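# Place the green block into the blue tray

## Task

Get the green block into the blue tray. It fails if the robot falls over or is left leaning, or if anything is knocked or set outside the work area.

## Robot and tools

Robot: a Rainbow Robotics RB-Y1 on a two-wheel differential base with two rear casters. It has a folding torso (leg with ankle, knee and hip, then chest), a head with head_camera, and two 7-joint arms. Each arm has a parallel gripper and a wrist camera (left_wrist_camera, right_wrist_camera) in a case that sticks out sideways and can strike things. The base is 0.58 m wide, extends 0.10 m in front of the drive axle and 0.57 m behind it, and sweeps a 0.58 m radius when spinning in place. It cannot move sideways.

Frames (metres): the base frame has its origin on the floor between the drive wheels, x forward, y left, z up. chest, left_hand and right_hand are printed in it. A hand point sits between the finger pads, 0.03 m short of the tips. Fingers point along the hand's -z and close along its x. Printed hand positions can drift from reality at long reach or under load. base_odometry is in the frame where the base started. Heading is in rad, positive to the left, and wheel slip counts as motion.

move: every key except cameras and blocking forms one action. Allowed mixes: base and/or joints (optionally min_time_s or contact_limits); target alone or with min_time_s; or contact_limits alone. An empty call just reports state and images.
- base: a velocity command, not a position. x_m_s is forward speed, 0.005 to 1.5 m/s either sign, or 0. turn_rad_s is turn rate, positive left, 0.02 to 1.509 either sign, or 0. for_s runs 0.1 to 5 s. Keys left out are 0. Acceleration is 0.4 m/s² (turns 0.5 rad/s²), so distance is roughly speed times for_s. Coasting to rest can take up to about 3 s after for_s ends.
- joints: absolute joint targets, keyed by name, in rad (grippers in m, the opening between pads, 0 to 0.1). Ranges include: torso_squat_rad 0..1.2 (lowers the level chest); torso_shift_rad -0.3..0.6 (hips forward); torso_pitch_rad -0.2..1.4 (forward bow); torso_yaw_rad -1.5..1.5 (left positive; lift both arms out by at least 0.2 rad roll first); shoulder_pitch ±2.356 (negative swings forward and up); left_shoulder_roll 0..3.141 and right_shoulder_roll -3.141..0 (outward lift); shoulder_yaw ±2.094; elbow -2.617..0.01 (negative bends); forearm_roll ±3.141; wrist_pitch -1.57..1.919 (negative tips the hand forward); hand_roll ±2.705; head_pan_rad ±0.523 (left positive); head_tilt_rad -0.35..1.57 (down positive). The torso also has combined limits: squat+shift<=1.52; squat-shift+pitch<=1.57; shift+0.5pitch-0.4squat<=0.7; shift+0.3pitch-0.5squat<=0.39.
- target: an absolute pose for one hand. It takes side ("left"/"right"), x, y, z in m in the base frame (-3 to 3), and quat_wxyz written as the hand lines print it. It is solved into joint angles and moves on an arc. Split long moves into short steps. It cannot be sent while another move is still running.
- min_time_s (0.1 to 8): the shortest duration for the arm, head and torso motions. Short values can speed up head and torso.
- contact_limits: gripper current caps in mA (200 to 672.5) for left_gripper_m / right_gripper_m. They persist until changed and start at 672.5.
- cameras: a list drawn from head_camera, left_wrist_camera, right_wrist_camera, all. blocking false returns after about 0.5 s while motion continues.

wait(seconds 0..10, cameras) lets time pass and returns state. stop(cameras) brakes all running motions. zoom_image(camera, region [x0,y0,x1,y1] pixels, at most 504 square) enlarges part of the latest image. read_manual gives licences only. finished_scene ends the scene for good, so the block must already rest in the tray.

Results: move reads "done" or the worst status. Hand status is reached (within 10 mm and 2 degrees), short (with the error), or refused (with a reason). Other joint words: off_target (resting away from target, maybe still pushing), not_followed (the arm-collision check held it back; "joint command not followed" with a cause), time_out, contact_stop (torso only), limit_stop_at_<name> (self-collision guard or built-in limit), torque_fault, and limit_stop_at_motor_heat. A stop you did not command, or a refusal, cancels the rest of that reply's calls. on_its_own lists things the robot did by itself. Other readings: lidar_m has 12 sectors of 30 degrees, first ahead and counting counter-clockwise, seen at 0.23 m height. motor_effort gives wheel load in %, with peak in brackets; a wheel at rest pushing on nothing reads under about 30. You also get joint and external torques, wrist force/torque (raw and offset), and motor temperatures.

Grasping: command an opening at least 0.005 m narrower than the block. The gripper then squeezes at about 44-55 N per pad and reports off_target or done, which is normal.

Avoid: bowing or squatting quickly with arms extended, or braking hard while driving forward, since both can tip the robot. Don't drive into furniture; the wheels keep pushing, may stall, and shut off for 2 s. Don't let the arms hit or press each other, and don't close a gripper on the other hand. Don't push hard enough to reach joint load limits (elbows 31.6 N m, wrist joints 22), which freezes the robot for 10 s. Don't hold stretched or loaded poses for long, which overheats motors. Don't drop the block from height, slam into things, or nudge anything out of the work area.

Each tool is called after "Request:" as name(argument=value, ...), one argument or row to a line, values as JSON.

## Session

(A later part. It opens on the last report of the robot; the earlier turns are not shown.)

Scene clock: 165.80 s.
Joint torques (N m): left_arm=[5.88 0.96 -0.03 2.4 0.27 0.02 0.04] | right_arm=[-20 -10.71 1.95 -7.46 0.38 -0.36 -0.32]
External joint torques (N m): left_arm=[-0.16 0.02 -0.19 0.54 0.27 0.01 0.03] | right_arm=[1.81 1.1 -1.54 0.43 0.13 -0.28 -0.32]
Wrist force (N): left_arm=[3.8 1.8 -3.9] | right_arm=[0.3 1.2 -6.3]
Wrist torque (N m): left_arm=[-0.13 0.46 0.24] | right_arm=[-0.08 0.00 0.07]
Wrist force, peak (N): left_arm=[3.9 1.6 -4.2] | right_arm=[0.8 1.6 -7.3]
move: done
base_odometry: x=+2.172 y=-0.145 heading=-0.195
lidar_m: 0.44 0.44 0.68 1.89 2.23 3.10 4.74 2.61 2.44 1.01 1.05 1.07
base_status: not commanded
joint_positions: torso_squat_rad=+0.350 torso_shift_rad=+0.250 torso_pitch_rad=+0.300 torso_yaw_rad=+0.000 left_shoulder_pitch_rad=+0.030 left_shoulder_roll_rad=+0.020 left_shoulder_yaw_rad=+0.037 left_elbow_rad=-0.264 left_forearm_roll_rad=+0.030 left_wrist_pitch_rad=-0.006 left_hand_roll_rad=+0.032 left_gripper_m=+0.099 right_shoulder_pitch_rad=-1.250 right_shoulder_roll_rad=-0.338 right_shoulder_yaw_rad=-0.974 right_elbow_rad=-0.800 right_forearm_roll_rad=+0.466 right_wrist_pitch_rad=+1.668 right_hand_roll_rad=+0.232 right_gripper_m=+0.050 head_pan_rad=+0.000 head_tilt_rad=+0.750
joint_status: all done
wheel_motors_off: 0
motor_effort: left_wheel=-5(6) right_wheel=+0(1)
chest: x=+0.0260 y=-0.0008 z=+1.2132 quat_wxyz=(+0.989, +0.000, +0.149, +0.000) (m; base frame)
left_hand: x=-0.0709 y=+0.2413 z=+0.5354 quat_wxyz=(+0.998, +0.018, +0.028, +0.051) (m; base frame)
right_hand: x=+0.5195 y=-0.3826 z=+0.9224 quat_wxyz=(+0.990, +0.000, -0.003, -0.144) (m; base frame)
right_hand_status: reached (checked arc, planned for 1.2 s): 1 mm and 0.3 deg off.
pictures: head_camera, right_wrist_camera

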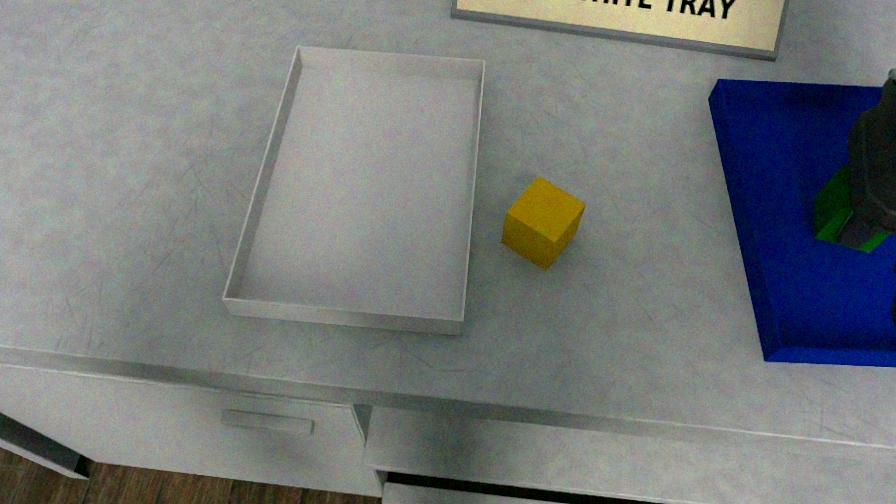

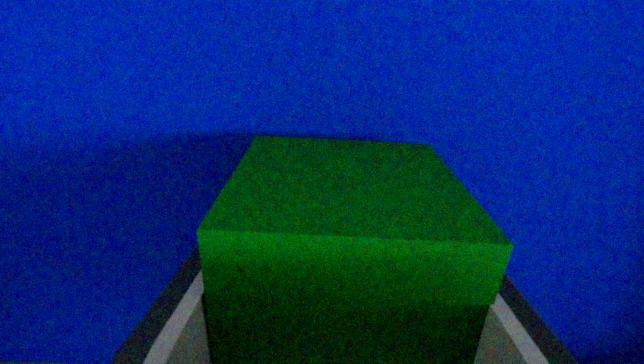

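Request:
move(
  target={"side": "right", "x": 0.52, "y": -0.383, "z": 0.917, "quat_wxyz": [0.9895, 0, 0, -0.1445]},
  min_time_s=0.5,
  cameras=["head_camera", "right_wrist_camera"],
)

Request:
zoom_image(
  camera="head_camera",
  region=[780, 140, 896, 270],
)

Scene clock: 169.77 s.
Joint torques (N m): left_arm=[5.6 0.94 -0.2 2.58 0.15 0.16 0.03] | right_arm=[-21.44 -11.09 2.85 -7.54 0.29 -0.28 -0.2]
External joint torques (N m): left_arm=[-0.44 0 -0.37 0.71 0.14 0.16 0.03] | right_arm=[0.4 0.79 -0.51 0.34 0.04 -0.21 -0.2]
Wrist force (N): left_arm=[3.9 1.8 -3.9] | right_arm=[1.2 1.2 -6.6]
Wrist torque (N m): left_arm=[-0.13 0.47 0.23] | right_arm=[-0.15 0.10 0.09]
Wrist force, peak (N): left_arm=[3.8 1.8 -4.1] | right_arm=[0.8 1.2 -7.1]
move: done
base_odometry: x=+2.172 y=-0.145 heading=-0.195
lidar_m: 0.43 0.44 0.68 1.87 2.22 3.09 4.75 2.60 2.43 1.01 1.03 1.06
base_status: not commanded
joint_positions: torso_squat_rad=+0.350 torso_shift_rad=+0.250 torso_pitch_rad=+0.300 torso_yaw_rad=+0.000 left_shoulder_pitch_rad=+0.030 left_shoulder_roll_rad=+0.020 left_shoulder_yaw_rad=+0.037 left_elbow_rad=-0.264 left_forearm_roll_rad=+0.030 left_wrist_pitch_rad=-0.006 left_hand_roll_rad=+0.032 left_gripper_m=+0.099 right_shoulder_pitch_rad=-1.252 right_shoulder_roll_rad=-0.348 right_shoulder_yaw_rad=-0.975 right_elbow_rad=-0.764 right_forearm_roll_rad=+0.465 right_wrist_pitch_rad=+1.645 right_hand_roll_rad=+0.223 right_gripper_m=+0.050 head_pan_rad=+0.000 head_tilt_rad=+0.750
joint_status: all done
wheel_motors_off: 0
motor_effort: left_wheel=-5(5) right_wheel=+0(1)
chest: x=+0.0260 y=-0.0008 z=+1.2132 quat_wxyz=(+0.989, +0.000, +0.149, +0.000) (m; base frame)
left_hand: x=-0.0709 y=+0.2413 z=+0.5354 quat_wxyz=(+0.998, +0.018, +0.028, +0.051) (m; base frame)
right_hand: x=+0.5197 y=-0.3829 z=+0.9170 quat_wxyz=(+0.990, +0.000, +0.000, -0.144) (m; base frame)
right_hand_status: reached (checked arc, planned for 0.5 s): 0 mm and 0.1 deg off.
pictures: head_camera, right_wrist_camera

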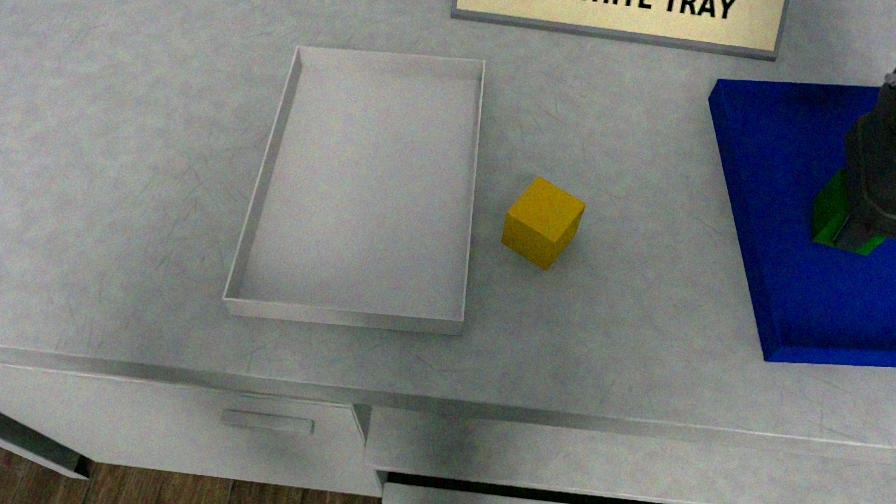

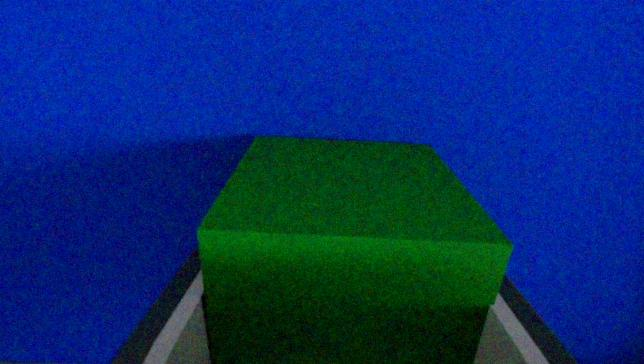

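Scaled by 3.877 from the camera's 896x504 image, which has a finer 1280x720 frame.

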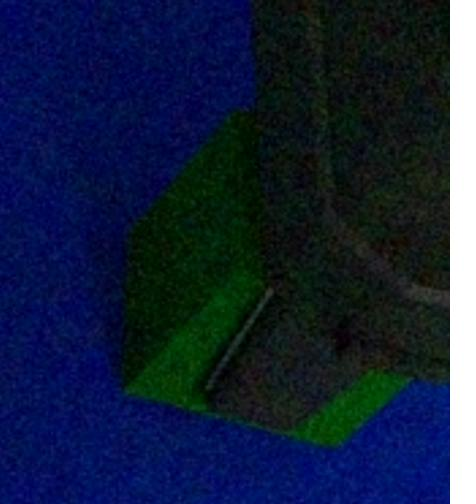

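Request:
move(
  target={"side": "right", "x": 0.52, "y": -0.383, "z": 0.9135, "quat_wxyz": [0.9895, 0, 0, -0.1445]},
  min_time_s=0.5,
  cameras=["right_wrist_camera"],
)

Scene clock: 172.33 s.
Joint torques (N m): left_arm=[5.95 1.12 0.19 2.22 0.22 0.16 -0.06] | right_arm=[-19.28 -9.97 1.85 -5.68 0.34 -0.4 -0.39]
External joint torques (N m): left_arm=[-0.09 0.18 0.03 0.36 0.22 0.16 -0.06] | right_arm=[2.57 1.94 -1.45 2.2 0.09 -0.33 -0.39]
Wrist force (N): left_arm=[3.8 1.6 -3.9] | right_arm=[-0.2 1.6 2.3]
Wrist torque (N m): left_arm=[-0.10 0.46 0.23] | right_arm=[-0.18 -0.08 0.09]
Wrist force, peak (N): left_arm=[4.0 1.9 -4.3] | right_arm=[0.9 1.5 -7.1]
move: done
base_odometry: x=+2.172 y=-0.145 heading=-0.195
lidar_m: 0.44 0.44 0.69 1.89 2.22 3.11 4.74 2.60 2.44 1.00 1.05 1.07
base_status: not commanded
joint_positions: torso_squat_rad=+0.350 torso_shift_rad=+0.250 torso_pitch_rad=+0.300 torso_yaw_rad=+0.000 left_shoulder_pitch_rad=+0.030 left_shoulder_roll_rad=+0.020 left_shoulder_yaw_rad=+0.037 left_elbow_rad=-0.264 left_forearm_roll_rad=+0.030 left_wrist_pitch_rad=-0.006 left_hand_roll_rad=+0.032 left_gripper_m=+0.099 right_shoulder_pitch_rad=-1.252 right_shoulder_roll_rad=-0.353 right_shoulder_yaw_rad=-0.976 right_elbow_rad=-0.746 right_forearm_roll_rad=+0.463 right_wrist_pitch_rad=+1.631 right_hand_roll_rad=+0.219 right_gripper_m=+0.050 head_pan_rad=+0.000 head_tilt_rad=+0.750
joint_status: all done
wheel_motors_off: 0
motor_effort: left_wheel=-5(6) right_wheel=+0(1)
chest: x=+0.0260 y=-0.0008 z=+1.2133 quat_wxyz=(+0.989, +0.000, +0.149, +0.000) (m; base frame)
left_hand: x=-0.0709 y=+0.2412 z=+0.5354 quat_wxyz=(+0.998, +0.018, +0.028, +0.051) (m; base frame)
right_hand: x=+0.5202 y=-0.3831 z=+0.9140 quat_wxyz=(+0.990, +0.000, -0.001, -0.144) (m; base frame)
right_hand_status: reached (checked arc, planned for 0.5 s): 1 mm and 0.1 deg off.
pictures: right_wrist_camera

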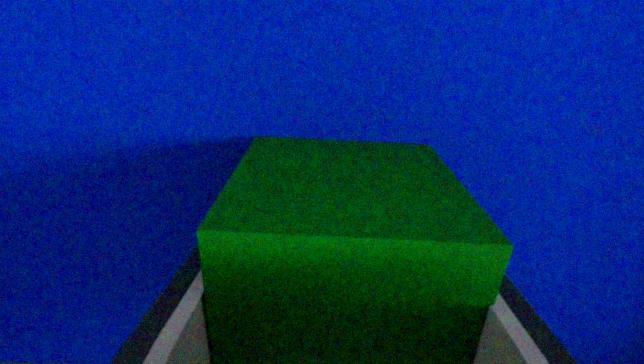

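Request:
move(
  joints={"right_gripper_m": 0.085},
)

Request:
move(
  target={"side": "right", "x": 0.52, "y": -0.383, "z": 0.98, "quat_wxyz": [0.9895, 0, 0, -0.1445]},
  min_time_s=1,
  cameras=["head_camera", "right_wrist_camera"],
)

Scene clock: 175.43 s.
Joint torques (N m): left_arm=[5.73 0.8 -0.2 2.35 0.2 -0.03 0.02] | right_arm=[-19.2 -9.96 1.96 -7.17 0.35 -0.47 -0.32]
External joint torques (N m): left_arm=[-0.3 -0.14 -0.36 0.49 0.2 -0.04 0.02] | right_arm=[2.65 1.95 -1.34 0.7 0.1 -0.4 -0.32]
Wrist force (N): left_arm=[3.8 1.7 -4.0] | right_arm=[0.9 0.9 -5.6]
Wrist torque (N m): left_arm=[-0.11 0.45 0.24] | right_arm=[-0.09 0.07 0.06]
Wrist force, peak (N): left_arm=[3.8 1.8 -4.4] | right_arm=[0.9 1.2 -6.2]
move: done
base_odometry: x=+2.172 y=-0.145 heading=-0.195
lidar_m: 0.44 0.44 0.68 1.88 2.22 3.10 4.74 2.60 2.45 1.02 1.05 1.07
base_status: not commanded
joint_positions: torso_squat_rad=+0.350 torso_shift_rad=+0.250 torso_pitch_rad=+0.300 torso_yaw_rad=+0.000 left_shoulder_pitch_rad=+0.030 left_shoulder_roll_rad=+0.020 left_shoulder_yaw_rad=+0.037 left_elbow_rad=-0.264 left_forearm_roll_rad=+0.030 left_wrist_pitch_rad=-0.006 left_hand_roll_rad=+0.032 left_gripper_m=+0.099 right_shoulder_pitch_rad=-1.252 right_shoulder_roll_rad=-0.353 right_shoulder_yaw_rad=-0.976 right_elbow_rad=-0.745 right_forearm_roll_rad=+0.463 right_wrist_pitch_rad=+1.631 right_hand_roll_rad=+0.219 right_gripper_m=+0.085 head_pan_rad=+0.000 head_tilt_rad=+0.750
joint_status: all done
wheel_motors_off: 0
motor_effort: left_wheel=-4(6) right_wheel=-1(1)
chest: x=+0.0260 y=-0.0008 z=+1.2133 quat_wxyz=(+0.989, +0.000, +0.149, +0.000) (m; base frame)
left_hand: x=-0.0709 y=+0.2412 z=+0.5354 quat_wxyz=(+0.998, +0.018, +0.028, +0.051) (m; base frame)
right_hand: x=+0.5201 y=-0.3831 z=+0.9139 quat_wxyz=(+0.990, +0.000, -0.001, -0.144) (m; base frame)
pictures: none

Scene clock: 176.77 s.
Joint torques (N m): left_arm=[5.66 0.97 -0.13 2.48 0.15 -0.02 -0.06] | right_arm=[-20.91 -9.24 5.41 -8.8 0.83 -0.37 0.21]
External joint torques (N m): left_arm=[-0.38 0.03 -0.29 0.62 0.15 -0.02 -0.06] | right_arm=[1.33 2.46 1.51 -1.06 0.59 -0.31 0.21]
Wrist force (N): left_arm=[3.7 1.8 -4.0] | right_arm=[0.8 0.9 -5.5]
Wrist torque (N m): left_arm=[-0.11 0.44 0.24] | right_arm=[-0.13 0.06 -0.11]
Wrist force, peak (N): left_arm=[4.2 1.6 -4.0] | right_arm=[1.1 1.5 -6.3]
move: done
base_odometry: x=+2.172 y=-0.145 heading=-0.195
lidar_m: 0.44 0.45 0.68 1.87 2.22 3.08 4.74 2.59 2.45 1.00 1.06 1.07
base_status: not commanded
joint_positions: torso_squat_rad=+0.350 torso_shift_rad=+0.250 torso_pitch_rad=+0.300 torso_yaw_rad=+0.000 left_shoulder_pitch_rad=+0.030 left_shoulder_roll_rad=+0.020 left_shoulder_yaw_rad=+0.037 left_elbow_rad=-0.264 left_forearm_roll_rad=+0.030 left_wrist_pitch_rad=-0.006 left_hand_roll_rad=+0.032 left_gripper_m=+0.099 right_shoulder_pitch_rad=-1.314 right_shoulder_roll_rad=-0.349 right_shoulder_yaw_rad=-0.952 right_elbow_rad=-0.913 right_forearm_roll_rad=+0.493 right_wrist_pitch_rad=+1.839 right_hand_roll_rad=+0.262 right_gripper_m=+0.085 head_pan_rad=+0.000 head_tilt_rad=+0.750
joint_status: all done
wheel_motors_off: 0
motor_effort: left_wheel=-5(6) right_wheel=-1(1)
chest: x=+0.0260 y=-0.0008 z=+1.2133 quat_wxyz=(+0.989, +0.000, +0.149, +0.000) (m; base frame)
left_hand: x=-0.0709 y=+0.2412 z=+0.5354 quat_wxyz=(+0.998, +0.018, +0.028, +0.051) (m; base frame)
right_hand: x=+0.5201 y=-0.3828 z=+0.9797 quat_wxyz=(+0.989, +0.001, +0.002, -0.145) (m; base frame)
right_hand_status: reached (checked arc, planned for 1.0 s): 0 mm and 0.3 deg off.
pictures: head_camera, right_wrist_camera

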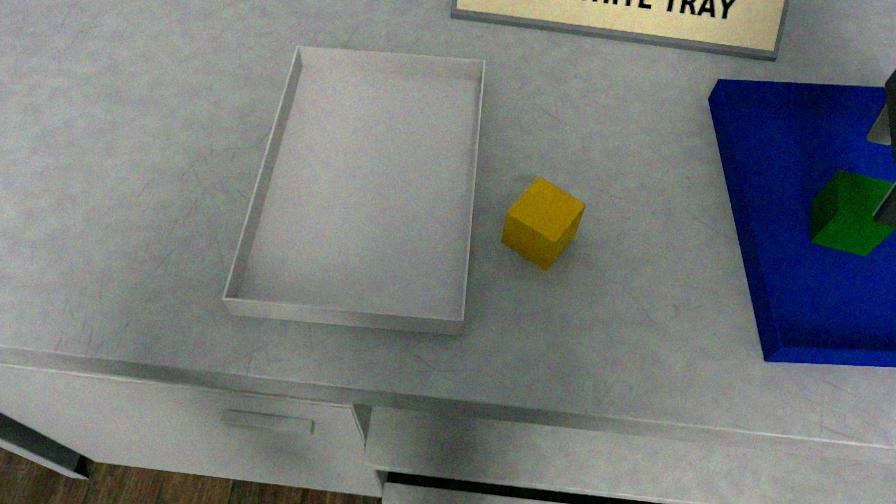

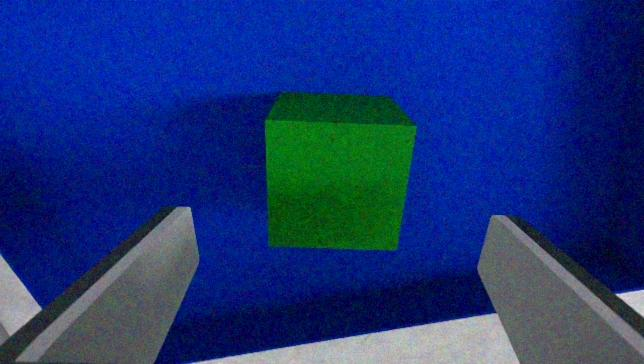

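Request:
finished_scene(
)

The scene is finished: the task was done.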